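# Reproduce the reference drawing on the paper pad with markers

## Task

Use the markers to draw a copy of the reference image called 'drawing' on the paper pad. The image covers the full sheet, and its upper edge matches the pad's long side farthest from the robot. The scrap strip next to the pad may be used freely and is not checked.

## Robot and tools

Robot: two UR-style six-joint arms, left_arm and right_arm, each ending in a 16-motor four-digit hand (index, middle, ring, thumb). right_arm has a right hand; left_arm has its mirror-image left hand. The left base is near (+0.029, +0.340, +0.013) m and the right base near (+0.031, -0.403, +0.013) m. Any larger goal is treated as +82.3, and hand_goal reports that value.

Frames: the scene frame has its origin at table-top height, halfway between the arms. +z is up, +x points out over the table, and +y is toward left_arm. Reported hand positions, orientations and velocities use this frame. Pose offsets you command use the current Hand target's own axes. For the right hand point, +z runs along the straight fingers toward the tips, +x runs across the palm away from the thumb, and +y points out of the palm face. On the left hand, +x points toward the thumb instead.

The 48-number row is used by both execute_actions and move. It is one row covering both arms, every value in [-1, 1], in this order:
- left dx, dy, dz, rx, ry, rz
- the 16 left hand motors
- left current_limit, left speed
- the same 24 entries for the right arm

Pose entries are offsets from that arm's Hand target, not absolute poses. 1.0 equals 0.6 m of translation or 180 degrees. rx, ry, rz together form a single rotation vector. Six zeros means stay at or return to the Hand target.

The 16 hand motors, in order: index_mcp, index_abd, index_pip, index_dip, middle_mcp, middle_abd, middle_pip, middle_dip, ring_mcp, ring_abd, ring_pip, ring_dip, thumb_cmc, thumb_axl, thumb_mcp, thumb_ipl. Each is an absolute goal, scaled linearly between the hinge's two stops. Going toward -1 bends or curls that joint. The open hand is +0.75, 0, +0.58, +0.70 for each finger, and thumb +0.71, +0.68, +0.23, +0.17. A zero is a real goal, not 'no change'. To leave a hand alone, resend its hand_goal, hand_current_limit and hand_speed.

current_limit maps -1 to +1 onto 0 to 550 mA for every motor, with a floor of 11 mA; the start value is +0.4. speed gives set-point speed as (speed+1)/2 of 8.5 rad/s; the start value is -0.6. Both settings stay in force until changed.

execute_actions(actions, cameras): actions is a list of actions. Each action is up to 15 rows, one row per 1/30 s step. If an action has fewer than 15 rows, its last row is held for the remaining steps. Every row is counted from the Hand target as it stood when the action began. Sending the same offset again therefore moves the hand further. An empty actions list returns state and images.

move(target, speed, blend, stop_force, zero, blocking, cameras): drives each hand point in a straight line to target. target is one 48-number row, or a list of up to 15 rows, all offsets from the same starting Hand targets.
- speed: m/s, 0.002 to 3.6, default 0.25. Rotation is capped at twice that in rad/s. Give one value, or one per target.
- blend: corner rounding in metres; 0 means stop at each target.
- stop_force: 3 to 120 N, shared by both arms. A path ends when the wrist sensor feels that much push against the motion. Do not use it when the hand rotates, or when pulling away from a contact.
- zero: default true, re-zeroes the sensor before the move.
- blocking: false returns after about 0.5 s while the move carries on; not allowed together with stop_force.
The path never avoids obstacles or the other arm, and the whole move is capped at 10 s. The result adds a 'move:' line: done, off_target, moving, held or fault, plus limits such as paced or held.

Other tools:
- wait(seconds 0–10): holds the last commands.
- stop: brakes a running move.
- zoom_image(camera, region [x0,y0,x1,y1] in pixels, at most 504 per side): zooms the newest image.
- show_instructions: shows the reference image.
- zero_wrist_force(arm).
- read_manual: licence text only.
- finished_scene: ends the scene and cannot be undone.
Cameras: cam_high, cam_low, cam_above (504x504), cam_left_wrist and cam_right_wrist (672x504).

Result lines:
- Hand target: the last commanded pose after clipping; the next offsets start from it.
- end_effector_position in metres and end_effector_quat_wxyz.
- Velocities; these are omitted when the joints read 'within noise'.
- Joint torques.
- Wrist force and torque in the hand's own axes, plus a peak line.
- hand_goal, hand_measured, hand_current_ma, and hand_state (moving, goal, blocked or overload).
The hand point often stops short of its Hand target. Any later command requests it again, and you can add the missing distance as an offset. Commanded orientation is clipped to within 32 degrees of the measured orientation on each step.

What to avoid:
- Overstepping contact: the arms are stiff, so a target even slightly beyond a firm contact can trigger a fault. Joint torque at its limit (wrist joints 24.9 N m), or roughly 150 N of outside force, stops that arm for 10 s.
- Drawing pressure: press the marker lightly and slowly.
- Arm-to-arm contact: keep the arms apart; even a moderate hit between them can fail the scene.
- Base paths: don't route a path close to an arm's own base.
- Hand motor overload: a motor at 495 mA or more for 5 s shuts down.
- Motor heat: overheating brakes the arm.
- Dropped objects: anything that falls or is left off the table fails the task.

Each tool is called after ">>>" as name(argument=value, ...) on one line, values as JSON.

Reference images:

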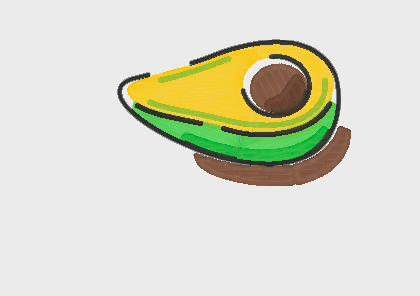

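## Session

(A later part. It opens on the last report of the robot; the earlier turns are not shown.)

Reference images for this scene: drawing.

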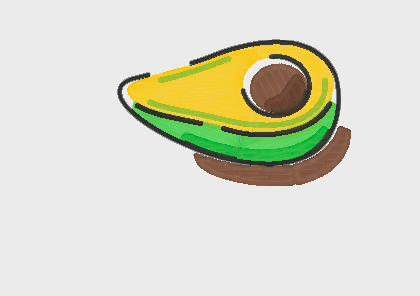

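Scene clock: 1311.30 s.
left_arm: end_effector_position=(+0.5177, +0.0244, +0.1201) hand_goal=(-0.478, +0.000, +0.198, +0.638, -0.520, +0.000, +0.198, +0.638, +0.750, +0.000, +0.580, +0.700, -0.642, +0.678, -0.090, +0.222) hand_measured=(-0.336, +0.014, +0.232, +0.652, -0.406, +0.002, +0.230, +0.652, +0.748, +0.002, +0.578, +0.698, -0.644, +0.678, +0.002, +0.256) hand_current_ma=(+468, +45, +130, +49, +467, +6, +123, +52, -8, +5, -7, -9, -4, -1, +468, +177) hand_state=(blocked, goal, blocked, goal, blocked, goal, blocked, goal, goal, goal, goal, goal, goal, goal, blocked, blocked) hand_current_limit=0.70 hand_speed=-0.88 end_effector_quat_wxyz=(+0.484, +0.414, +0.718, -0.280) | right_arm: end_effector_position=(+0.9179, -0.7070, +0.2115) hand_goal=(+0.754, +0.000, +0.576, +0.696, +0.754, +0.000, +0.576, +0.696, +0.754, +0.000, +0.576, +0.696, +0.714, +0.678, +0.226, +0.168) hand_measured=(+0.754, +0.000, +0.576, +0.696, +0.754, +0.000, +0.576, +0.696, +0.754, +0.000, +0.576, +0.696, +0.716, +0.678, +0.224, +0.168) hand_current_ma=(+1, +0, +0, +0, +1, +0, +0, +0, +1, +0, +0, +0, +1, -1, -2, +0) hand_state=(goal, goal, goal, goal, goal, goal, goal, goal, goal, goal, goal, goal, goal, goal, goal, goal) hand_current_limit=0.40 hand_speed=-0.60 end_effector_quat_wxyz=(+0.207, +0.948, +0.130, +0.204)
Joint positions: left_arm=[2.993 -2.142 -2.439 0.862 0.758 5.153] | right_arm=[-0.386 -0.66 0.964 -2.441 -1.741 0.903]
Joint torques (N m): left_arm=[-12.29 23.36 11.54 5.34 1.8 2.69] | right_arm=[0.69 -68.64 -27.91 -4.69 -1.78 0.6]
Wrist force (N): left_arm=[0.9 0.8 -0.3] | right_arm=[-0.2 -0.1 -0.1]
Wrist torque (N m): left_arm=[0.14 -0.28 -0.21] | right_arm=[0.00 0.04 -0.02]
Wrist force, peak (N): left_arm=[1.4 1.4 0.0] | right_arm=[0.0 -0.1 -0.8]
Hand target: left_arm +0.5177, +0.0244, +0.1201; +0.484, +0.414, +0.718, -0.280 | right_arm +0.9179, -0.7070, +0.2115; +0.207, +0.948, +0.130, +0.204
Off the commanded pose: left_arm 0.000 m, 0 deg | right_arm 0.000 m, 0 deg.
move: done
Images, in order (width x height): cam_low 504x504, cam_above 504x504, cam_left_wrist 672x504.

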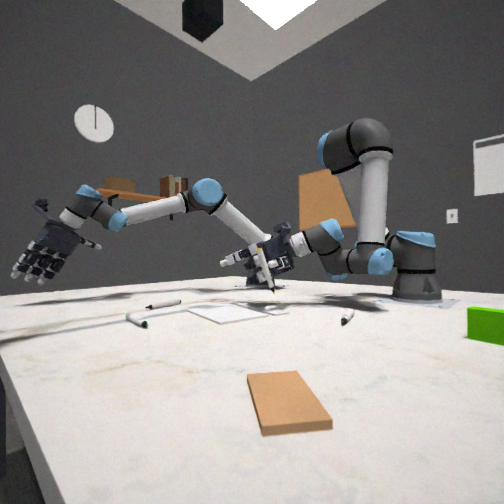

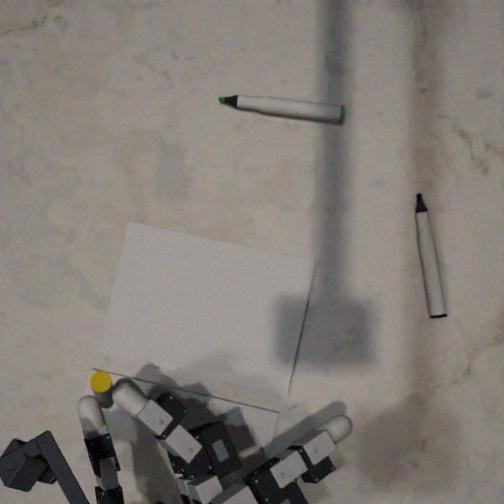

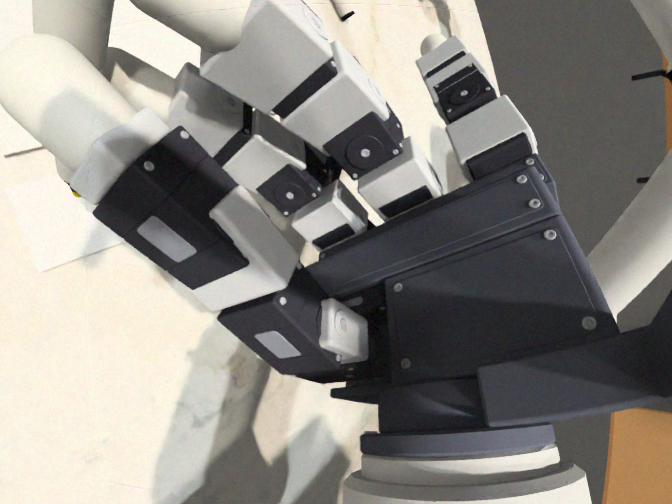

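>>> move(target=[0.05718,0,0.0231,0,0,0,-0.479,0,0.197,0.638,-0.52,0,0.197,0.638,0.75,0,0.58,0.70,-0.643,0.677,-0.09,0.222,0.7,-0.88,0,0,0,0,0,0,0.754,0,0.576,0.696,0.754,0,0.576,0.696,0.754,0,0.576,0.696,0.714,0.678,0.226,0.168,0.4,-0.6], speed=0.06, cameras=["cam_low","cam_left_wrist"])

>>> zoom_image(camera="cam_low", region=[230, 250, 300, 310])

>>> zoom_image(camera="cam_left_wrist", region=[0, 100, 180, 280])

Scene clock: 1328.03 s.
left_arm: end_effector_position=(+0.5176, +0.0244, +0.0831) hand_goal=(-0.478, +0.000, +0.198, +0.638, -0.520, +0.000, +0.198, +0.638, +0.750, +0.000, +0.580, +0.700, -0.642, +0.678, -0.090, +0.222) hand_measured=(-0.336, +0.014, +0.232, +0.652, -0.406, +0.002, +0.230, +0.652, +0.748, +0.002, +0.578, +0.698, -0.644, +0.678, +0.002, +0.256) hand_current_ma=(+468, +45, +130, +49, +468, +6, +123, +52, -8, +5, -7, -9, -3, -1, +468, +177) hand_state=(blocked, goal, blocked, goal, blocked, goal, blocked, goal, goal, goal, goal, goal, goal, goal, blocked, blocked) hand_current_limit=0.70 hand_speed=-0.88 end_effector_quat_wxyz=(+0.484, +0.414, +0.718, -0.280) | right_arm: end_effector_position=(+0.9179, -0.7070, +0.2115) hand_goal=(+0.754, +0.000, +0.576, +0.696, +0.754, +0.000, +0.576, +0.696, +0.754, +0.000, +0.576, +0.696, +0.714, +0.678, +0.226, +0.168) hand_measured=(+0.754, +0.000, +0.576, +0.696, +0.754, +0.000, +0.576, +0.696, +0.754, +0.000, +0.576, +0.696, +0.716, +0.678, +0.224, +0.168) hand_current_ma=(+1, +0, +0, +0, +1, +0, +0, +0, +1, +0, +0, +0, +1, -1, -2, +0) hand_state=(goal, goal, goal, goal, goal, goal, goal, goal, goal, goal, goal, goal, goal, goal, goal, goal) hand_current_limit=0.40 hand_speed=-0.60 end_effector_quat_wxyz=(+0.207, +0.948, +0.130, +0.204)
Joint positions: left_arm=[2.993 -2.275 -2.422 0.978 0.758 5.153] | right_arm=[-0.386 -0.66 0.964 -2.441 -1.741 0.903]
Joint torques (N m): left_arm=[6.87 26.57 9.09 5.23 -1.56 -2.34] | right_arm=[0.74 -68.67 -27.54 -4.71 -1.72 0.56]
Wrist force (N): left_arm=[1.0 0.8 -0.2] | right_arm=[0.5 0.4 -0.1]
Wrist torque (N m): left_arm=[0.14 -0.30 -0.14] | right_arm=[0.06 -0.05 0.05]
Wrist force, peak (N): left_arm=[1.4 0.8 -0.1] | right_arm=[-0.4 0.0 -0.5]
Hand target: left_arm +0.5176, +0.0244, +0.0831; +0.484, +0.414, +0.718, -0.280 | right_arm +0.9179, -0.7070, +0.2115; +0.207, +0.948, +0.130, +0.204
Off the commanded pose: left_arm 0.000 m, 0 deg | right_arm 0.000 m, 0 deg.
move: done
Images, in order (width x height): cam_low 504x504, cam_left_wrist 672x504.

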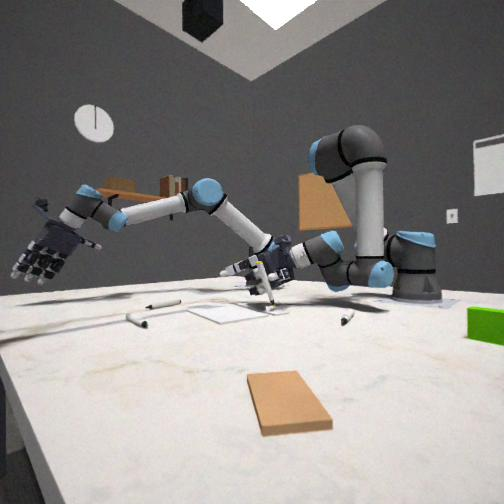

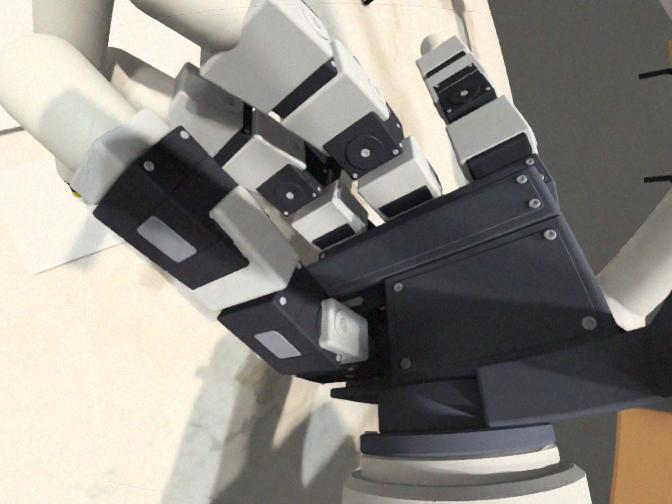

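Scaled by 7.200 from the camera's 504x504 image, which has a finer 720x720 frame.

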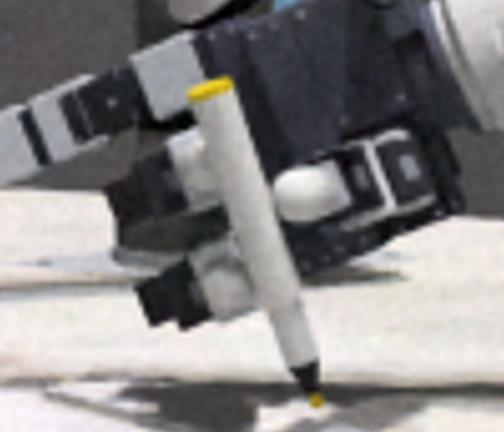

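Scaled by 2.800 from the camera's 672x504 image, which has a finer 960x720 frame.

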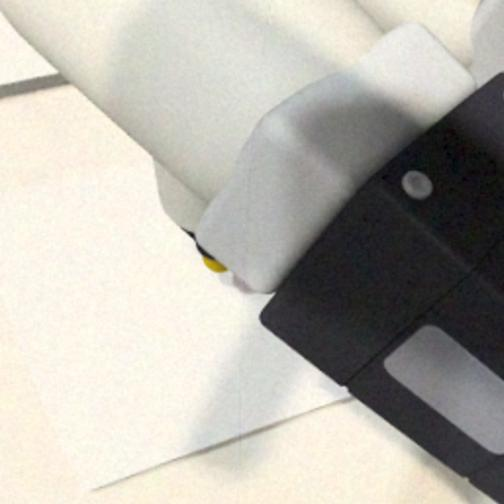

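>>> move(target=[[0.00927,0,0.00375,0,0,0,-0.479,0,0.197,0.638,-0.52,0,0.197,0.638,0.75,0,0.58,0.70,-0.643,0.677,-0.09,0.222,0.7,-0.88,0,0,0,0,0,0,0.754,0,0.576,0.696,0.754,0,0.576,0.696,0.754,0,0.576,0.696,0.714,0.678,0.226,0.168,0.4,-0.6],[-0.0096,-0.06986,0.07716,0,0,0,-0.479,0,0.197,0.638,-0.52,0,0.197,0.638,0.75,0,0.58,0.70,-0.643,0.677,-0.09,0.222,0.7,-0.88,0,0,0,0,0,0,0.754,0,0.576,0.696,0.754,0,0.576,0.696,0.754,0,0.576,0.696,0.714,0.678,0.226,0.168,0.4,-0.6]], speed=[0.03,0.03], cameras=["cam_low"])

>>> zoom_image(camera="cam_low", region=[220, 250, 300, 320])

Scene clock: 1357.70 s.
left_arm: end_effector_position=(+0.5039, -0.0356, +0.0711) hand_goal=(-0.478, +0.000, +0.198, +0.638, -0.520, +0.000, +0.198, +0.638, +0.750, +0.000, +0.580, +0.700, -0.642, +0.678, -0.090, +0.222) hand_measured=(-0.336, +0.014, +0.232, +0.652, -0.406, +0.002, +0.230, +0.652, +0.748, +0.002, +0.578, +0.698, -0.644, +0.678, +0.002, +0.256) hand_current_ma=(+467, +45, +130, +49, +468, +6, +123, +52, -8, +5, -7, -9, -3, -1, +468, +177) hand_state=(blocked, goal, blocked, goal, blocked, goal, blocked, goal, goal, goal, goal, goal, goal, goal, blocked, blocked) hand_current_limit=0.70 hand_speed=-0.88 end_effector_quat_wxyz=(+0.484, +0.414, +0.718, -0.280) | right_arm: end_effector_position=(+0.9179, -0.7070, +0.2115) hand_goal=(+0.754, +0.000, +0.576, +0.696, +0.754, +0.000, +0.576, +0.696, +0.754, +0.000, +0.576, +0.696, +0.714, +0.678, +0.226, +0.168) hand_measured=(+0.754, +0.000, +0.576, +0.696, +0.754, +0.000, +0.576, +0.696, +0.754, +0.000, +0.576, +0.696, +0.716, +0.678, +0.224, +0.168) hand_current_ma=(+1, +0, +0, +0, +1, +0, +0, +0, +1, +0, +0, +0, +1, -1, -2, +0) hand_state=(goal, goal, goal, goal, goal, goal, goal, goal, goal, goal, goal, goal, goal, goal, goal, goal) hand_current_limit=0.40 hand_speed=-0.60 end_effector_quat_wxyz=(+0.207, +0.948, +0.130, +0.204)
Joint positions: left_arm=[2.816 -2.334 -2.33 1.027 0.911 5.031] | right_arm=[-0.386 -0.66 0.964 -2.441 -1.741 0.903]
Joint torques (N m): left_arm=[-10.98 28.73 9.13 5.28 2.03 -2.24] | right_arm=[0.89 -68.52 -28.1 -4.64 -1.74 0.68]
Wrist force (N): left_arm=[1.2 0.9 -0.3] | right_arm=[-0.2 0.3 0.1]
Wrist torque (N m): left_arm=[0.16 -0.28 -0.08] | right_arm=[0.02 0.02 -0.01]
Wrist force, peak (N): left_arm=[1.1 1.1 -0.3] | right_arm=[-0.2 -0.4 -0.4]
Hand target: left_arm +0.5039, -0.0357, +0.0711; +0.484, +0.414, +0.718, -0.280 | right_arm +0.9179, -0.7070, +0.2115; +0.207, +0.948, +0.130, +0.204
Off the commanded pose: left_arm 0.000 m, 0 deg | right_arm 0.000 m, 0 deg.
move: done
Images, in order (width x height): cam_low 504x504.

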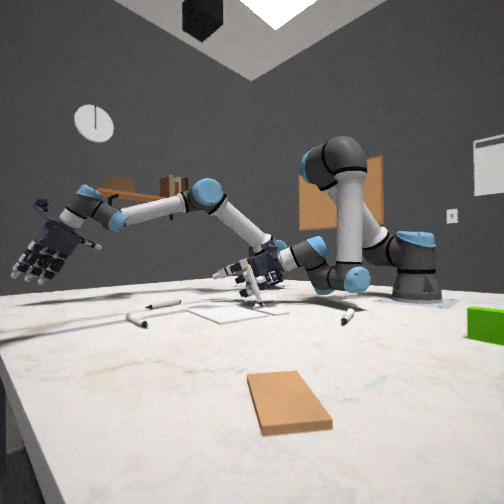

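Scaled by 6.300 from the camera's 504x504 image, which has a finer 720x720 frame.

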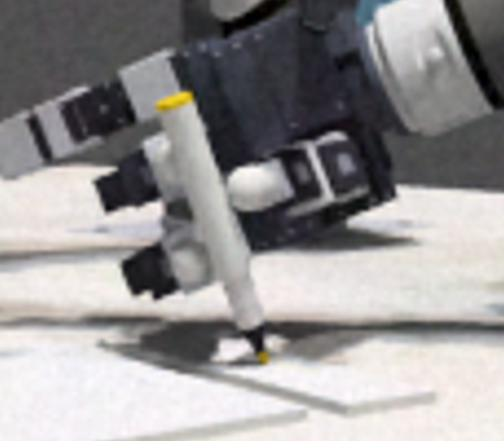

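>>> move(target=[-0.01887,-0.06986,0.07342,0,0,0,-0.479,0,0.197,0.638,-0.52,0,0.197,0.638,0.75,0,0.58,0.70,-0.643,0.677,-0.09,0.222,0.7,-0.88,0,0,0,0,0,0,0.754,0,0.576,0.696,0.754,0,0.576,0.696,0.754,0,0.576,0.696,0.714,0.678,0.226,0.168,0.4,-0.6], speed=[0.03], cameras=["cam_low","cam_above"])

>>> zoom_image(camera="cam_low", region=[210, 250, 290, 320])

>>> zoom_image(camera="cam_above", region=[100, 340, 300, 480])

Scene clock: 1367.63 s.
left_arm: end_effector_position=(+0.4901, -0.0956, +0.0651) hand_goal=(-0.478, +0.000, +0.198, +0.638, -0.520, +0.000, +0.198, +0.638, +0.750, +0.000, +0.580, +0.700, -0.642, +0.678, -0.090, +0.222) hand_measured=(-0.398, +0.040, +0.232, +0.652, -0.510, +0.002, +0.204, +0.642, +0.748, +0.002, +0.578, +0.698, -0.674, +0.672, -0.038, +0.248) hand_current_ma=(+369, +138, +130, +49, +37, +4, +17, +10, -8, +5, -7, -9, -125, -21, +281, +138) hand_state=(blocked, blocked, blocked, goal, goal, goal, goal, goal, goal, goal, goal, goal, blocked, goal, blocked, blocked) hand_current_limit=0.70 hand_speed=-0.88 end_effector_quat_wxyz=(+0.484, +0.414, +0.718, -0.280) | right_arm: end_effector_position=(+0.9179, -0.7070, +0.2115) hand_goal=(+0.754, +0.000, +0.576, +0.696, +0.754, +0.000, +0.576, +0.696, +0.754, +0.000, +0.576, +0.696, +0.714, +0.678, +0.226, +0.168) hand_measured=(+0.754, +0.000, +0.576, +0.696, +0.754, +0.000, +0.576, +0.696, +0.754, +0.000, +0.576, +0.696, +0.716, +0.678, +0.224, +0.168) hand_current_ma=(+1, +0, +0, +0, +1, +0, +0, +0, +1, +0, +0, +0, +1, -1, -2, +0) hand_state=(goal, goal, goal, goal, goal, goal, goal, goal, goal, goal, goal, goal, goal, goal, goal, goal) hand_current_limit=0.40 hand_speed=-0.60 end_effector_quat_wxyz=(+0.207, +0.948, +0.130, +0.204)
Joint positions: left_arm=[2.655 -2.368 -2.228 1.008 1.054 4.943] | right_arm=[-0.386 -0.66 0.964 -2.441 -1.741 0.903]
Joint torques (N m): left_arm=[-11.97 31.26 10.49 0.57 1.99 -2.33] | right_arm=[1.01 -68.64 -28.19 -4.66 -1.73 0.55]
Wrist force (N): left_arm=[1.1 0.8 -0.4] | right_arm=[0.2 0.1 -0.2]
Wrist torque (N m): left_arm=[0.19 -0.28 -0.09] | right_arm=[0.03 -0.02 0.01]
Wrist force, peak (N): left_arm=[1.4 0.9 -0.1] | right_arm=[-0.1 0.5 -0.4]
Hand target: left_arm +0.4901, -0.0957, +0.0651; +0.484, +0.414, +0.718, -0.280 | right_arm +0.9179, -0.7070, +0.2115; +0.207, +0.948, +0.130, +0.204
Off the commanded pose: left_arm 0.000 m, 0 deg | right_arm 0.000 m, 0 deg.
move: done
Images, in order (width x height): cam_low 504x504, cam_above 504x504.

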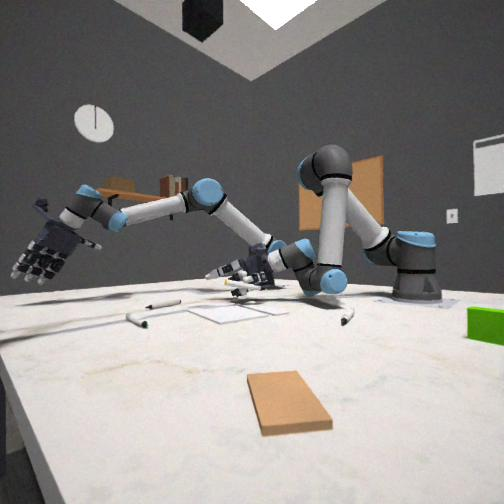

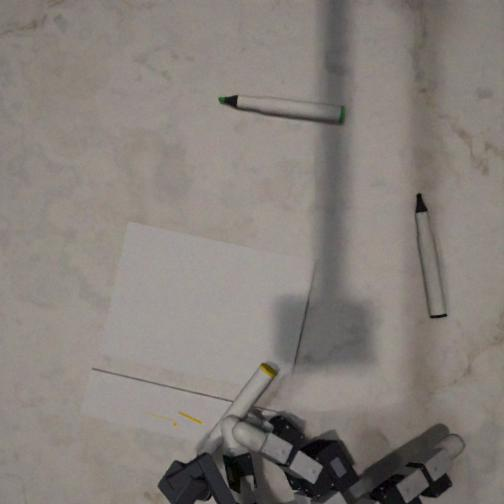

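Scaled by 6.300 from the camera's 504x504 image, which has a finer 720x720 frame.

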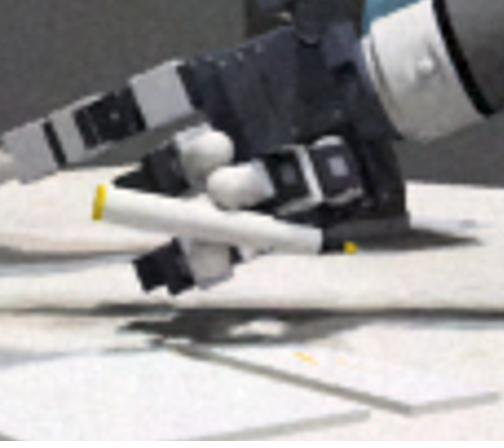

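Scaled by 2.520 from the camera's 504x504 image, which has a finer 720x720 frame.

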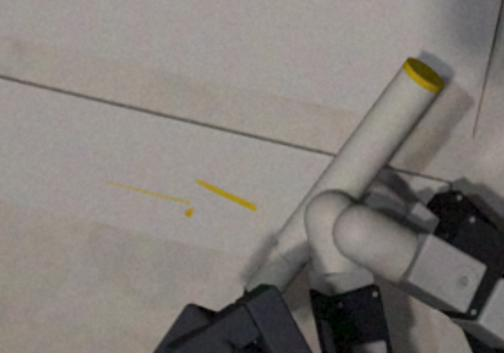

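>>> move(target=[-0.09579,-0.1,0.14811,0,0,0,-0.479,0,0.197,0.638,-0.52,0,0.197,0.638,0.75,0,0.58,0.70,-0.643,0.677,-0.09,0.222,0.7,-0.88,0,0,0,0,0,0,0.754,0,0.576,0.696,0.754,0,0.576,0.696,0.754,0,0.576,0.696,0.714,0.678,0.226,0.168,0.4,-0.6], speed=[0.08], cameras=["cam_low","cam_above","cam_high"])

>>> zoom_image(camera="cam_low", region=[180, 250, 260, 320])

>>> zoom_image(camera="cam_above", region=[240, 320, 440, 480])

Scene clock: 1512.37 s.
left_arm: end_effector_position=(+0.4902, -0.2156, +0.0851) hand_goal=(-0.478, +0.000, +0.198, +0.638, -0.520, +0.000, +0.198, +0.638, +0.750, +0.000, +0.580, +0.700, -0.642, +0.678, -0.090, +0.222) hand_measured=(-0.398, +0.040, +0.232, +0.652, -0.510, +0.002, +0.204, +0.642, +0.748, +0.002, +0.578, +0.698, -0.674, +0.672, -0.038, +0.248) hand_current_ma=(+369, +139, +130, +49, +36, +4, +17, +10, -8, +5, -7, -9, -125, -21, +280, +138) hand_state=(blocked, blocked, blocked, goal, goal, goal, goal, goal, goal, goal, goal, goal, blocked, goal, blocked, blocked) hand_current_limit=0.70 hand_speed=-0.88 end_effector_quat_wxyz=(+0.484, +0.414, +0.718, -0.280) | right_arm: end_effector_position=(+0.9179, -0.7070, +0.2115) hand_goal=(+0.754, +0.000, +0.576, +0.696, +0.754, +0.000, +0.576, +0.696, +0.754, +0.000, +0.576, +0.696, +0.714, +0.678, +0.226, +0.168) hand_measured=(+0.754, +0.000, +0.576, +0.696, +0.754, +0.000, +0.576, +0.696, +0.754, +0.000, +0.576, +0.696, +0.716, +0.678, +0.224, +0.168) hand_current_ma=(+1, +0, +0, +0, +1, +0, +0, +0, +1, +0, +0, +0, +1, -1, -2, +0) hand_state=(goal, goal, goal, goal, goal, goal, goal, goal, goal, goal, goal, goal, goal, goal, goal, goal) hand_current_limit=0.40 hand_speed=-0.60 end_effector_quat_wxyz=(+0.207, +0.948, +0.130, +0.204)
Joint positions: left_arm=[2.43 -2.387 -1.956 0.795 1.259 4.842] | right_arm=[-0.386 -0.66 0.964 -2.441 -1.741 0.903]
Joint torques (N m): left_arm=[-12.22 37.24 15.64 0.77 2.25 -2.16] | right_arm=[0.98 -68.53 -27.95 -4.64 -1.76 0.7]
Wrist force (N): left_arm=[1.2 0.8 -0.3] | right_arm=[-0.5 0.0 -0.2]
Wrist torque (N m): left_arm=[0.17 -0.32 -0.12] | right_arm=[0.03 0.07 -0.04]
Wrist force, peak (N): left_arm=[1.5 1.3 -0.9] | right_arm=[-0.6 0.3 -0.4]
Hand target: left_arm +0.4902, -0.2157, +0.0851; +0.484, +0.414, +0.718, -0.280 | right_arm +0.9179, -0.7070, +0.2115; +0.207, +0.948, +0.130, +0.204
Off the commanded pose: left_arm 0.000 m, 0 deg | right_arm 0.000 m, 0 deg.
move: done
Images, in order (width x height): cam_high 504x504, cam_low 504x504, cam_above 504x504.

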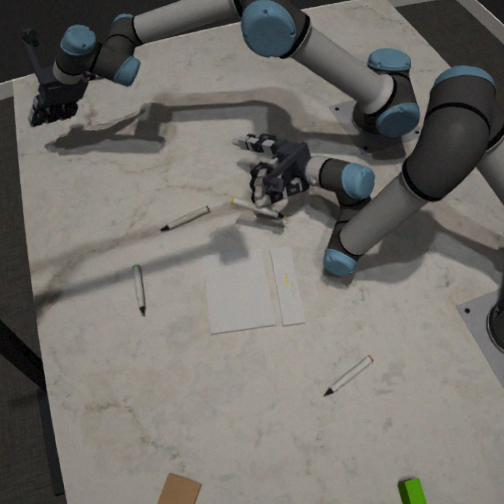

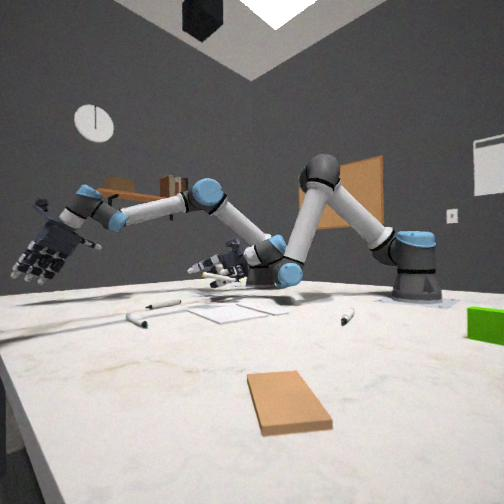

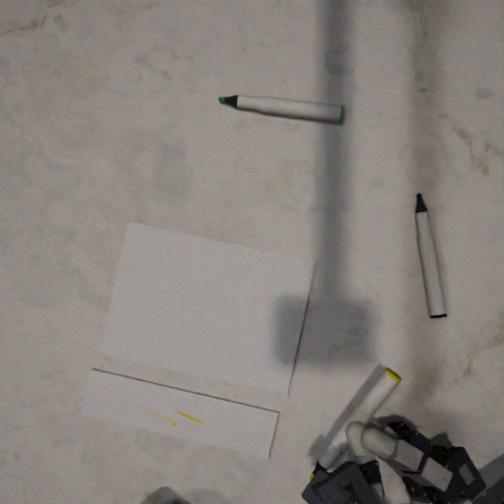

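Scaled by 6.300 from the camera's 504x504 image, which has a finer 720x720 frame.

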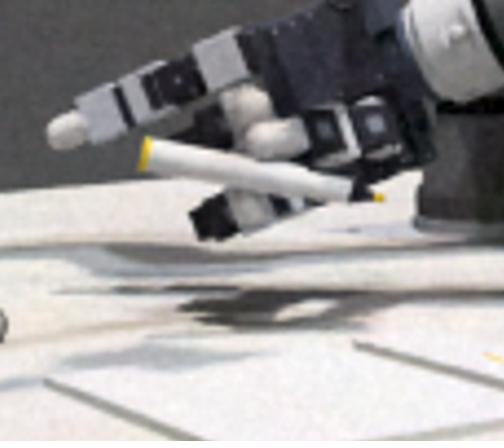

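Scaled by 2.520 from the camera's 504x504 image, which has a finer 720x720 frame.

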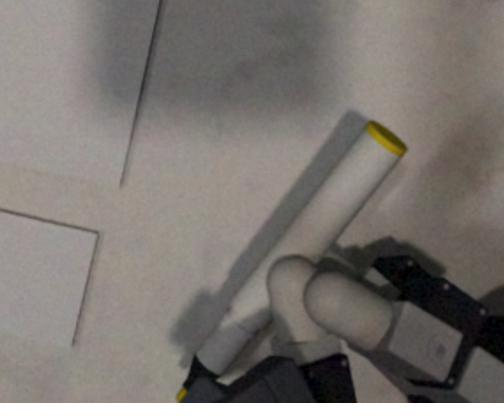

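>>> move(target=[-0.0905,0.07268,-0.06519,0.2212,-0.0983,-0.4175,-0.479,0,0.197,0.638,-0.52,0,0.197,0.638,0.75,0,0.58,0.70,-0.643,0.677,-0.09,0.222,0.7,-0.88,0,0,0,0,0,0,0.754,0,0.576,0.696,0.754,0,0.576,0.696,0.754,0,0.576,0.696,0.714,0.678,0.226,0.168,0.4,-0.6], speed=[0.12], cameras=["cam_low","cam_above","cam_left_wrist"])

>>> zoom_image(camera="cam_low", region=[180, 230, 270, 310])

>>> zoom_image(camera="cam_above", region=[260, 340, 440, 490])

Scene clock: 1566.03 s.
left_arm: end_effector_position=(+0.5201, -0.1801, +0.1500) hand_goal=(-0.478, +0.000, +0.198, +0.638, -0.520, +0.000, +0.198, +0.638, +0.750, +0.000, +0.580, +0.700, -0.642, +0.678, -0.090, +0.222) hand_measured=(-0.402, +0.040, +0.232, +0.652, -0.512, -0.002, +0.204, +0.642, +0.744, +0.002, +0.578, +0.698, -0.676, +0.672, -0.038, +0.248) hand_current_ma=(+341, +139, +130, +49, +28, -5, +17, +10, -20, +5, -7, -9, -138, -21, +280, +138) hand_state=(blocked, blocked, blocked, goal, goal, goal, goal, goal, goal, goal, goal, goal, blocked, goal, blocked, blocked) hand_current_limit=0.70 hand_speed=-0.88 end_effector_quat_wxyz=(-0.155, +0.013, -0.612, +0.775) | right_arm: end_effector_position=(+0.9179, -0.7070, +0.2115) hand_goal=(+0.754, +0.000, +0.576, +0.696, +0.754, +0.000, +0.576, +0.696, +0.754, +0.000, +0.576, +0.696, +0.714, +0.678, +0.226, +0.168) hand_measured=(+0.754, +0.000, +0.576, +0.696, +0.754, +0.000, +0.576, +0.696, +0.754, +0.000, +0.576, +0.696, +0.716, +0.678, +0.224, +0.168) hand_current_ma=(+1, +0, +0, +0, +1, +0, +0, +0, +1, +0, +0, +0, +1, -1, -2, +0) hand_state=(goal, goal, goal, goal, goal, goal, goal, goal, goal, goal, goal, goal, goal, goal, goal, goal) hand_current_limit=0.40 hand_speed=-0.60 end_effector_quat_wxyz=(+0.207, +0.948, +0.130, +0.204)
Joint positions: left_arm=[2.835 -2.524 -1.63 1.489 0.577 2.909] | right_arm=[-0.386 -0.66 0.964 -2.441 -1.741 0.903]
Joint torques (N m): left_arm=[16.14 42.58 16.96 2.34 3.19 -2.32] | right_arm=[0.95 -68.41 -27.58 -4.73 -1.69 0.72]
Wrist force (N): left_arm=[0.4 1.7 -0.1] | right_arm=[0.0 0.5 -0.2]
Wrist torque (N m): left_arm=[0.04 -0.31 -0.19] | right_arm=[0.08 0.01 0.02]
Wrist force, peak (N): left_arm=[1.4 1.3 -0.8] | right_arm=[-0.6 0.1 -0.4]
Hand target: left_arm +0.5201, -0.1801, +0.1500; -0.155, +0.013, -0.612, +0.775 | right_arm +0.9179, -0.7070, +0.2115; +0.207, +0.948, +0.130, +0.204
Off the commanded pose: left_arm 0.000 m, 0 deg | right_arm 0.000 m, 0 deg.
move: done
Images, in order (width x height): cam_low 504x504, cam_above 504x504, cam_left_wrist 672x504.

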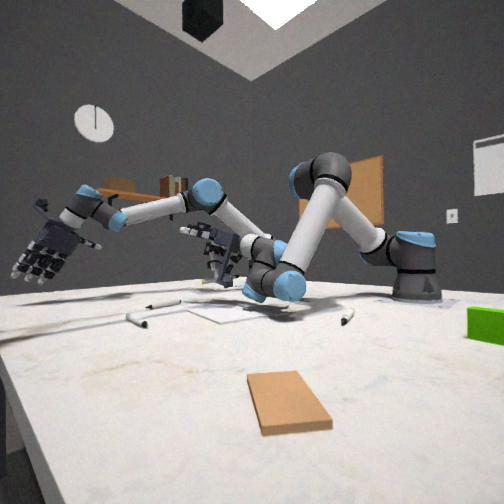

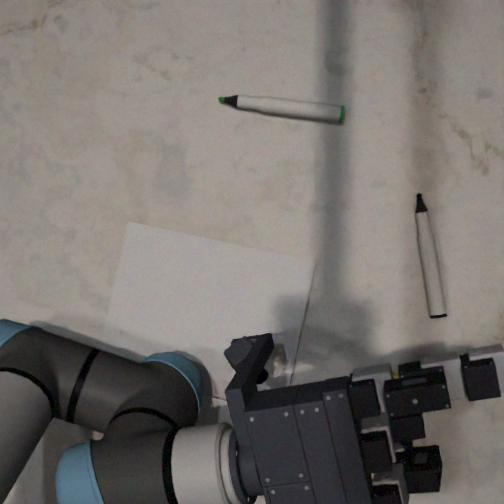

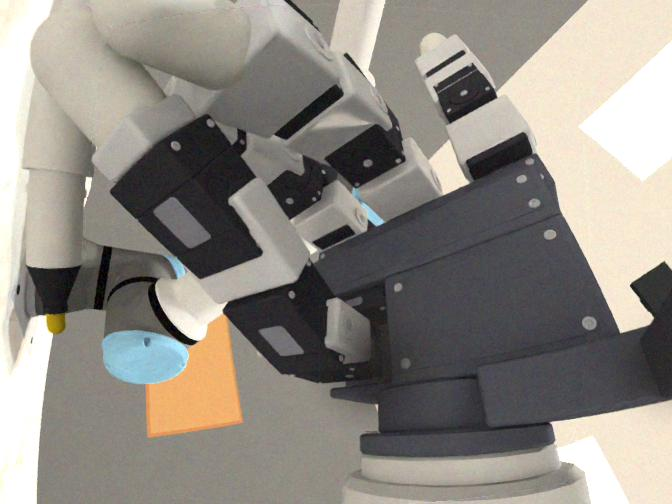

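Scaled by 5.600 from the camera's 504x504 image, which has a finer 720x720 frame.

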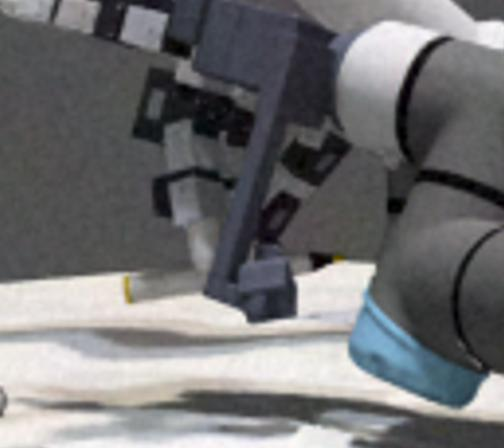

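Scaled by 2.800 from the camera's 504x504 image, which has a finer 720x720 frame.

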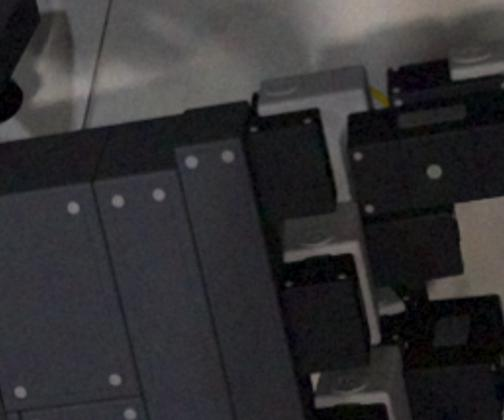

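>>> move(target=[-0.0032,0.0427,0.027,-0.1361,0.0093,-0.0554,-0.479,0,0.197,0.638,-0.52,0,0.197,0.638,0.75,0,0.58,0.70,-0.643,0.677,-0.09,0.222,0.7,-0.88,0,0,0,0,0,0,0.754,0,0.576,0.696,0.754,0,0.576,0.696,0.754,0,0.576,0.696,0.714,0.678,0.226,0.168,0.4,-0.6], speed=[0.12], cameras=["cam_low","cam_above"])

>>> zoom_image(camera="cam_low", region=[170, 230, 270, 310])

Scene clock: 1608.37 s.
left_arm: end_effector_position=(+0.5311, -0.2001, +0.1300) hand_goal=(-0.478, +0.000, +0.198, +0.638, -0.520, +0.000, +0.198, +0.638, +0.750, +0.000, +0.580, +0.700, -0.642, +0.678, -0.090, +0.222) hand_measured=(-0.402, +0.040, +0.232, +0.652, -0.512, -0.002, +0.204, +0.642, +0.744, +0.002, +0.578, +0.698, -0.678, +0.672, -0.038, +0.248) hand_current_ma=(+340, +139, +130, +49, +27, -6, +17, +10, -24, +5, -7, -9, -139, -22, +280, +138) hand_state=(blocked, blocked, blocked, goal, goal, goal, goal, goal, goal, goal, goal, goal, blocked, goal, blocked, blocked) hand_current_limit=0.70 hand_speed=-0.88 end_effector_quat_wxyz=(+0.072, -0.087, +0.761, -0.639) | right_arm: end_effector_position=(+0.9179, -0.7070, +0.2115) hand_goal=(+0.754, +0.000, +0.576, +0.696, +0.754, +0.000, +0.576, +0.696, +0.754, +0.000, +0.576, +0.696, +0.714, +0.678, +0.226, +0.168) hand_measured=(+0.754, +0.000, +0.576, +0.696, +0.754, +0.000, +0.576, +0.696, +0.754, +0.000, +0.576, +0.696, +0.716, +0.678, +0.224, +0.168) hand_current_ma=(+1, +0, +0, +0, +1, +0, +0, +0, +1, +0, +0, +0, +1, -1, -2, +0) hand_state=(goal, goal, goal, goal, goal, goal, goal, goal, goal, goal, goal, goal, goal, goal, goal, goal) hand_current_limit=0.40 hand_speed=-0.60 end_effector_quat_wxyz=(+0.207, +0.948, +0.130, +0.204)
Joint positions: left_arm=[2.768 -2.36 -1.72 0.634 0.621 3.39] | right_arm=[-0.386 -0.66 0.964 -2.441 -1.741 0.903]
Joint torques (N m): left_arm=[-12.45 57.8 20.37 -0.39 1.86 2.34] | right_arm=[1.03 -68.4 -27.83 -4.72 -1.69 0.8]
Wrist force (N): left_arm=[-0.3 1.3 -0.1] | right_arm=[-0.2 0.1 0.0]
Wrist torque (N m): left_arm=[0.16 -0.13 -0.27] | right_arm=[0.01 0.03 -0.02]
Wrist force, peak (N): left_arm=[0.0 1.8 -0.1] | right_arm=[0.5 0.4 -0.3]
Hand target: left_arm +0.5311, -0.2001, +0.1300; +0.072, -0.087, +0.761, -0.639 | right_arm +0.9179, -0.7070, +0.2115; +0.207, +0.948, +0.130, +0.204
Off the commanded pose: left_arm 0.000 m, 0 deg | right_arm 0.000 m, 0 deg.
move: done
Images, in order (width x height): cam_low 504x504, cam_above 504x504.

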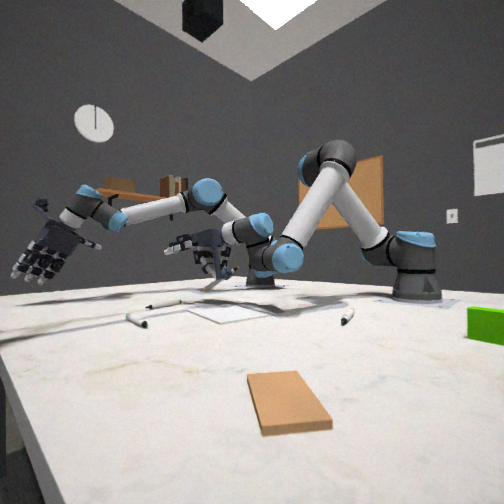

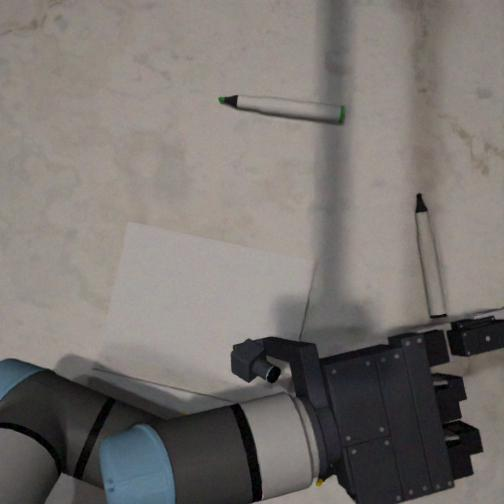

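Scaled by 5.040 from the camera's 504x504 image, which has a finer 720x720 frame.

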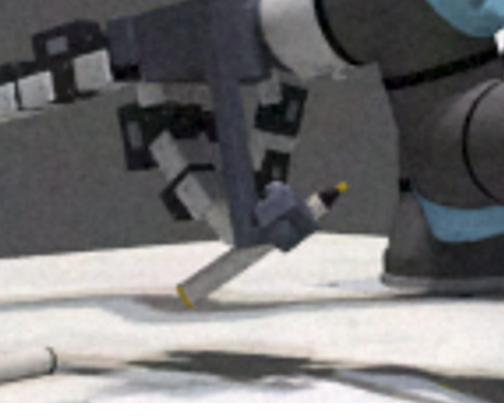

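>>> move(target=[[0,0.0739,0.013,0,0,0,-0.479,0,0.197,0.638,-0.52,0,0.197,0.638,0.75,0,0.58,0.70,-0.643,0.677,-0.09,0.222,0.7,-0.88,0,0,0,0,0,0,0.754,0,0.576,0.696,0.754,0,0.576,0.696,0.754,0,0.576,0.696,0.714,0.678,0.226,0.168,0.4,-0.6],[0,0.1035,0.0182,0,0,0,-0.479,0,0.197,0.638,-0.52,0,0.197,0.638,0.75,0,0.58,0.70,-0.643,0.677,-0.09,0.222,0.7,-0.88,0,0,0,0,0,0,0.754,0,0.576,0.696,0.754,0,0.576,0.696,0.754,0,0.576,0.696,0.714,0.678,0.226,0.168,0.4,-0.6]], speed=[0.08,0.02], cameras=["cam_low","cam_above","cam_high"])

>>> zoom_image(camera="cam_low", region=[170, 240, 270, 320])

>>> zoom_image(camera="cam_high", region=[200, 120, 340, 240])

Scene clock: 1619.80 s.
left_arm: end_effector_position=(+0.5310, -0.2000, +0.0670) hand_goal=(-0.478, +0.000, +0.198, +0.638, -0.520, +0.000, +0.198, +0.638, +0.750, +0.000, +0.580, +0.700, -0.642, +0.678, -0.090, +0.222) hand_measured=(-0.404, +0.040, +0.232, +0.652, -0.512, -0.002, +0.204, +0.642, +0.742, +0.002, +0.578, +0.698, -0.678, +0.672, -0.038, +0.248) hand_current_ma=(+339, +139, +130, +49, +27, -6, +17, +10, -25, +5, -7, -9, -139, -23, +280, +138) hand_state=(blocked, blocked, blocked, goal, goal, goal, goal, goal, goal, goal, goal, goal, blocked, goal, blocked, blocked) hand_current_limit=0.70 hand_speed=-0.88 end_effector_quat_wxyz=(+0.072, -0.087, +0.761, -0.639) | right_arm: end_effector_position=(+0.9179, -0.7070, +0.2115) hand_goal=(+0.754, +0.000, +0.576, +0.696, +0.754, +0.000, +0.576, +0.696, +0.754, +0.000, +0.576, +0.696, +0.714, +0.678, +0.226, +0.168) hand_measured=(+0.754, +0.000, +0.576, +0.696, +0.754, +0.000, +0.576, +0.696, +0.754, +0.000, +0.576, +0.696, +0.716, +0.678, +0.224, +0.168) hand_current_ma=(+1, +0, +0, +0, +1, +0, +0, +0, +1, +0, +0, +0, +1, -1, -2, +0) hand_state=(goal, goal, goal, goal, goal, goal, goal, goal, goal, goal, goal, goal, goal, goal, goal, goal) hand_current_limit=0.40 hand_speed=-0.60 end_effector_quat_wxyz=(+0.207, +0.948, +0.130, +0.204)
Joint positions: left_arm=[2.768 -2.485 -1.702 0.741 0.621 3.39] | right_arm=[-0.386 -0.66 0.964 -2.441 -1.741 0.903]
Joint torques (N m): left_arm=[-12 43.51 18.55 4.35 1.85 -2.18] | right_arm=[0.49 -68.36 -27.89 -4.58 -1.74 0.72]
Wrist force (N): left_arm=[-0.4 1.2 -0.3] | right_arm=[-0.3 -0.2 0.0]
Wrist torque (N m): left_arm=[0.17 -0.11 -0.21] | right_arm=[-0.03 0.03 -0.02]
Wrist force, peak (N): left_arm=[0.0 2.0 0.0] | right_arm=[-0.4 0.1 -0.7]
Hand target: left_arm +0.5310, -0.2000, +0.0669; +0.072, -0.087, +0.761, -0.639 | right_arm +0.9179, -0.7070, +0.2115; +0.207, +0.948, +0.130, +0.204
Off the commanded pose: left_arm 0.000 m, 0 deg | right_arm 0.000 m, 0 deg.
move: done
Images, in order (width x height): cam_high 504x504, cam_low 504x504, cam_above 504x504.

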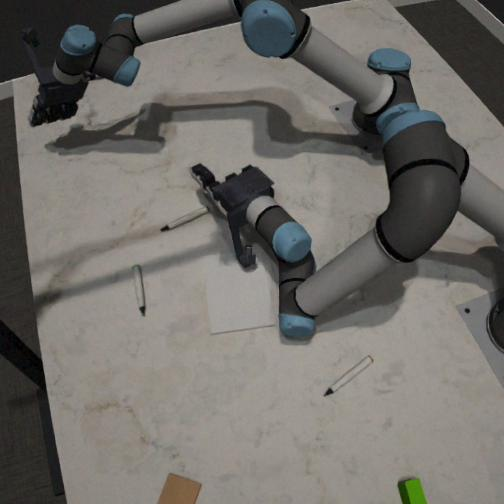

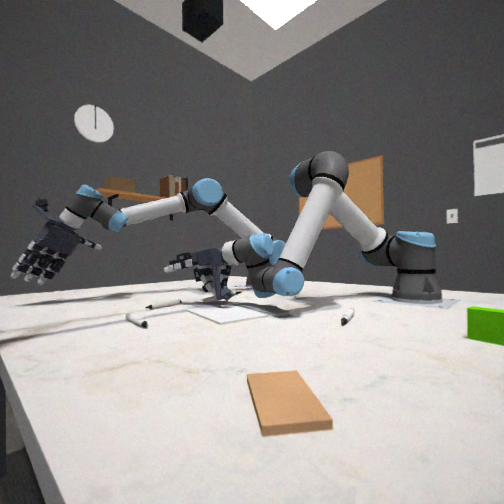

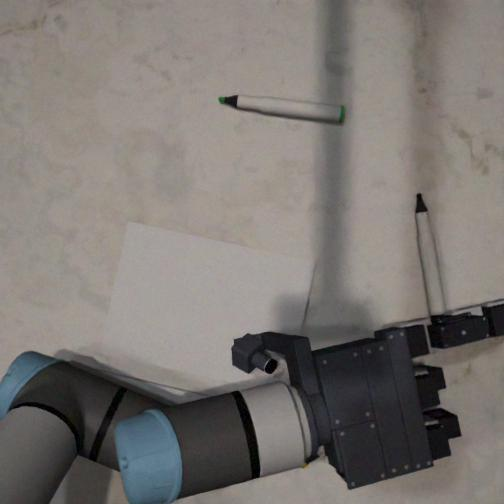

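Scaled by 5.040 from the camera's 504x504 image, which has a finer 720x720 frame.

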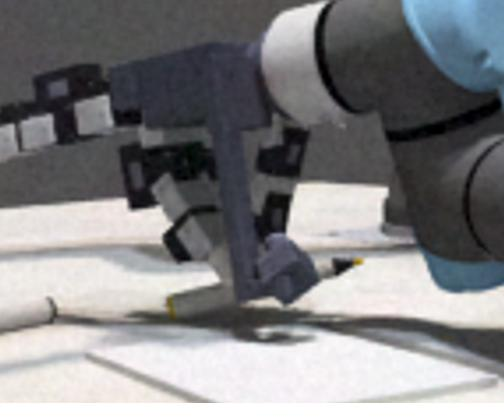

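Scaled by 3.600 from the camera's 504x504 image, which has a finer 720x720 frame.

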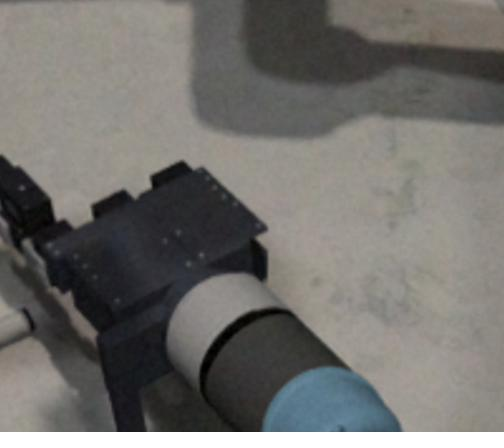

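>>> move(target=[0,0.01,0.0018,0,0,0,-0.479,0,0.197,0.638,-0.52,0,0.197,0.638,0.75,0,0.58,0.70,-0.643,0.677,-0.09,0.222,0.7,-0.88,0,0,0,0,0,0,0.754,0,0.576,0.696,0.754,0,0.576,0.696,0.754,0,0.576,0.696,0.714,0.678,0.226,0.168,0.4,-0.6], speed=[0.02], cameras=["cam_low"])

>>> zoom_image(camera="cam_low", region=[170, 240, 270, 320])

Scene clock: 1627.30 s.
left_arm: end_effector_position=(+0.5310, -0.2000, +0.0609) hand_goal=(-0.478, +0.000, +0.198, +0.638, -0.520, +0.000, +0.198, +0.638, +0.750, +0.000, +0.580, +0.700, -0.642, +0.678, -0.090, +0.222) hand_measured=(-0.404, +0.040, +0.232, +0.652, -0.512, -0.002, +0.204, +0.642, +0.742, +0.002, +0.578, +0.698, -0.678, +0.672, -0.038, +0.248) hand_current_ma=(+338, +139, +130, +49, +27, -6, +17, +10, -25, +5, -7, -9, -139, -23, +280, +138) hand_state=(blocked, blocked, blocked, goal, goal, goal, goal, goal, goal, goal, goal, goal, blocked, goal, blocked, blocked) hand_current_limit=0.70 hand_speed=-0.88 end_effector_quat_wxyz=(+0.072, -0.087, +0.761, -0.639) | right_arm: end_effector_position=(+0.9179, -0.7070, +0.2115) hand_goal=(+0.754, +0.000, +0.576, +0.696, +0.754, +0.000, +0.576, +0.696, +0.754, +0.000, +0.576, +0.696, +0.714, +0.678, +0.226, +0.168) hand_measured=(+0.754, +0.000, +0.576, +0.696, +0.754, +0.000, +0.576, +0.696, +0.754, +0.000, +0.576, +0.696, +0.716, +0.678, +0.224, +0.168) hand_current_ma=(+1, +0, +0, +0, +1, +0, +0, +0, +1, +0, +0, +0, +1, -1, -2, +0) hand_state=(goal, goal, goal, goal, goal, goal, goal, goal, goal, goal, goal, goal, goal, goal, goal, goal) hand_current_limit=0.40 hand_speed=-0.60 end_effector_quat_wxyz=(+0.207, +0.948, +0.130, +0.204)
Joint positions: left_arm=[2.768 -2.497 -1.699 0.751 0.621 3.39] | right_arm=[-0.386 -0.66 0.964 -2.441 -1.741 0.903]
Joint torques (N m): left_arm=[-12.05 43.24 17.98 4.27 1.88 -1.94] | right_arm=[0.61 -68.31 -27.39 -4.68 -1.77 0.76]
Wrist force (N): left_arm=[-0.2 1.1 -0.2] | right_arm=[-0.3 0.5 0.0]
Wrist torque (N m): left_arm=[0.14 -0.13 -0.20] | right_arm=[0.06 0.04 -0.01]
Wrist force, peak (N): left_arm=[-0.3 1.4 -0.1] | right_arm=[0.0 0.4 -0.5]
Hand target: left_arm +0.5310, -0.2001, +0.0608; +0.072, -0.087, +0.761, -0.639 | right_arm +0.9179, -0.7070, +0.2115; +0.207, +0.948, +0.130, +0.204
Off the commanded pose: left_arm 0.000 m, 0 deg | right_arm 0.000 m, 0 deg.
move: done
Images, in order (width x height): cam_low 504x504.

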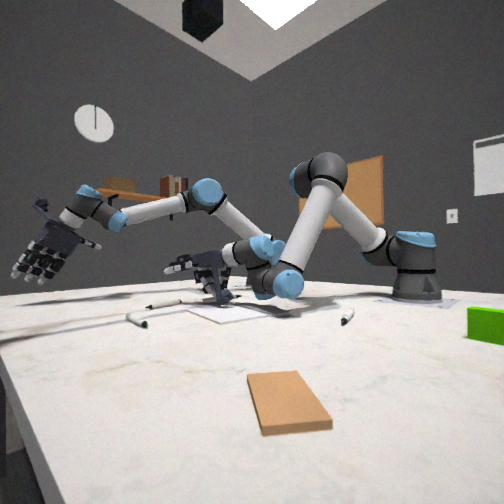

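Scaled by 5.040 from the camera's 504x504 image, which has a finer 720x720 frame.

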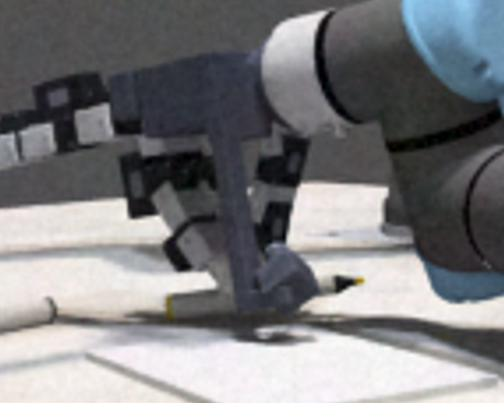

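>>> move(target=[[0,0.0033,0.0006,0,0,0,-0.479,0,0.197,0.638,-0.52,0,0.197,0.638,0.75,0,0.58,0.70,-0.643,0.677,-0.09,0.222,0.7,-0.88,0,0,0,0,0,0,0.754,0,0.576,0.696,0.754,0,0.576,0.696,0.754,0,0.576,0.696,0.714,0.678,0.226,0.168,0.4,-0.6],[0,0.0033,0.0006,0,0,0,-0.14,0,0.197,0.638,-0.14,0,0.197,0.638,0.75,0,0.58,0.70,-0.643,0.677,0.12,0.222,0.7,-0.92,0,0,0,0,0,0,0.754,0,0.576,0.696,0.754,0,0.576,0.696,0.754,0,0.576,0.696,0.714,0.678,0.226,0.168,0.4,-0.6]], speed=[0.02,0.02], cameras=["cam_low"])

>>> zoom_image(camera="cam_low", region=[170, 240, 270, 320])

Scene clock: 1637.00 s.
left_arm: end_effector_position=(+0.5310, -0.2001, +0.0588) hand_goal=(-0.140, +0.000, +0.198, +0.638, -0.140, +0.000, +0.198, +0.638, +0.750, +0.000, +0.580, +0.700, -0.642, +0.678, +0.120, +0.222) hand_measured=(-0.146, +0.004, +0.202, +0.640, -0.148, -0.002, +0.200, +0.640, +0.742, +0.002, +0.578, +0.698, -0.644, +0.676, +0.118, +0.224) hand_current_ma=(-24, +8, +10, +8, -25, -6, +4, +4, -25, +5, -7, -9, -6, -6, -9, +7) hand_state=(goal, goal, goal, goal, goal, goal, goal, goal, goal, goal, goal, goal, goal, goal, goal, goal) hand_current_limit=0.70 hand_speed=-0.92 end_effector_quat_wxyz=(+0.072, -0.087, +0.761, -0.639) | right_arm: end_effector_position=(+0.9179, -0.7070, +0.2115) hand_goal=(+0.754, +0.000, +0.576, +0.696, +0.754, +0.000, +0.576, +0.696, +0.754, +0.000, +0.576, +0.696, +0.714, +0.678, +0.226, +0.168) hand_measured=(+0.754, +0.000, +0.576, +0.696, +0.754, +0.000, +0.576, +0.696, +0.754, +0.000, +0.576, +0.696, +0.716, +0.678, +0.224, +0.168) hand_current_ma=(+1, +0, +0, +0, +1, +0, +0, +0, +1, +0, +0, +0, +1, -1, -2, +0) hand_state=(goal, goal, goal, goal, goal, goal, goal, goal, goal, goal, goal, goal, goal, goal, goal, goal) hand_current_limit=0.40 hand_speed=-0.60 end_effector_quat_wxyz=(+0.207, +0.948, +0.130, +0.204)
Joint positions: left_arm=[2.768 -2.502 -1.698 0.754 0.621 3.39] | right_arm=[-0.386 -0.66 0.964 -2.441 -1.741 0.903]
Joint torques (N m): left_arm=[-12.3 43.65 17.14 3.99 1.6 -2.3] | right_arm=[1.02 -68.04 -28.24 -4.56 -1.67 0.81]
Wrist force (N): left_arm=[-0.3 1.1 -0.1] | right_arm=[0.2 0.1 -0.1]
Wrist torque (N m): left_arm=[0.11 -0.13 -0.21] | right_arm=[0.02 -0.02 0.02]
Wrist force, peak (N): left_arm=[-0.4 1.3 -0.5] | right_arm=[-0.2 0.3 -0.5]
Hand target: left_arm +0.5310, -0.2001, +0.0588; +0.072, -0.087, +0.761, -0.639 | right_arm +0.9179, -0.7070, +0.2115; +0.207, +0.948, +0.130, +0.204
Off the commanded pose: left_arm 0.000 m, 0 deg | right_arm 0.000 m, 0 deg.
move: done
Images, in order (width x height): cam_low 504x504.

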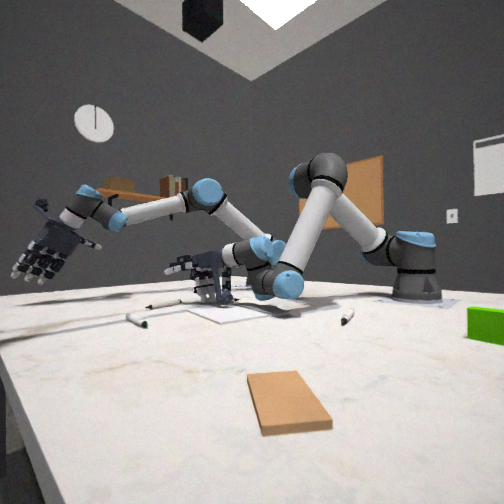

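Scaled by 5.040 from the camera's 504x504 image, which has a finer 720x720 frame.

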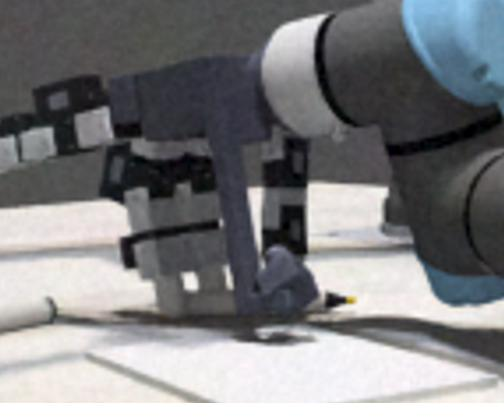

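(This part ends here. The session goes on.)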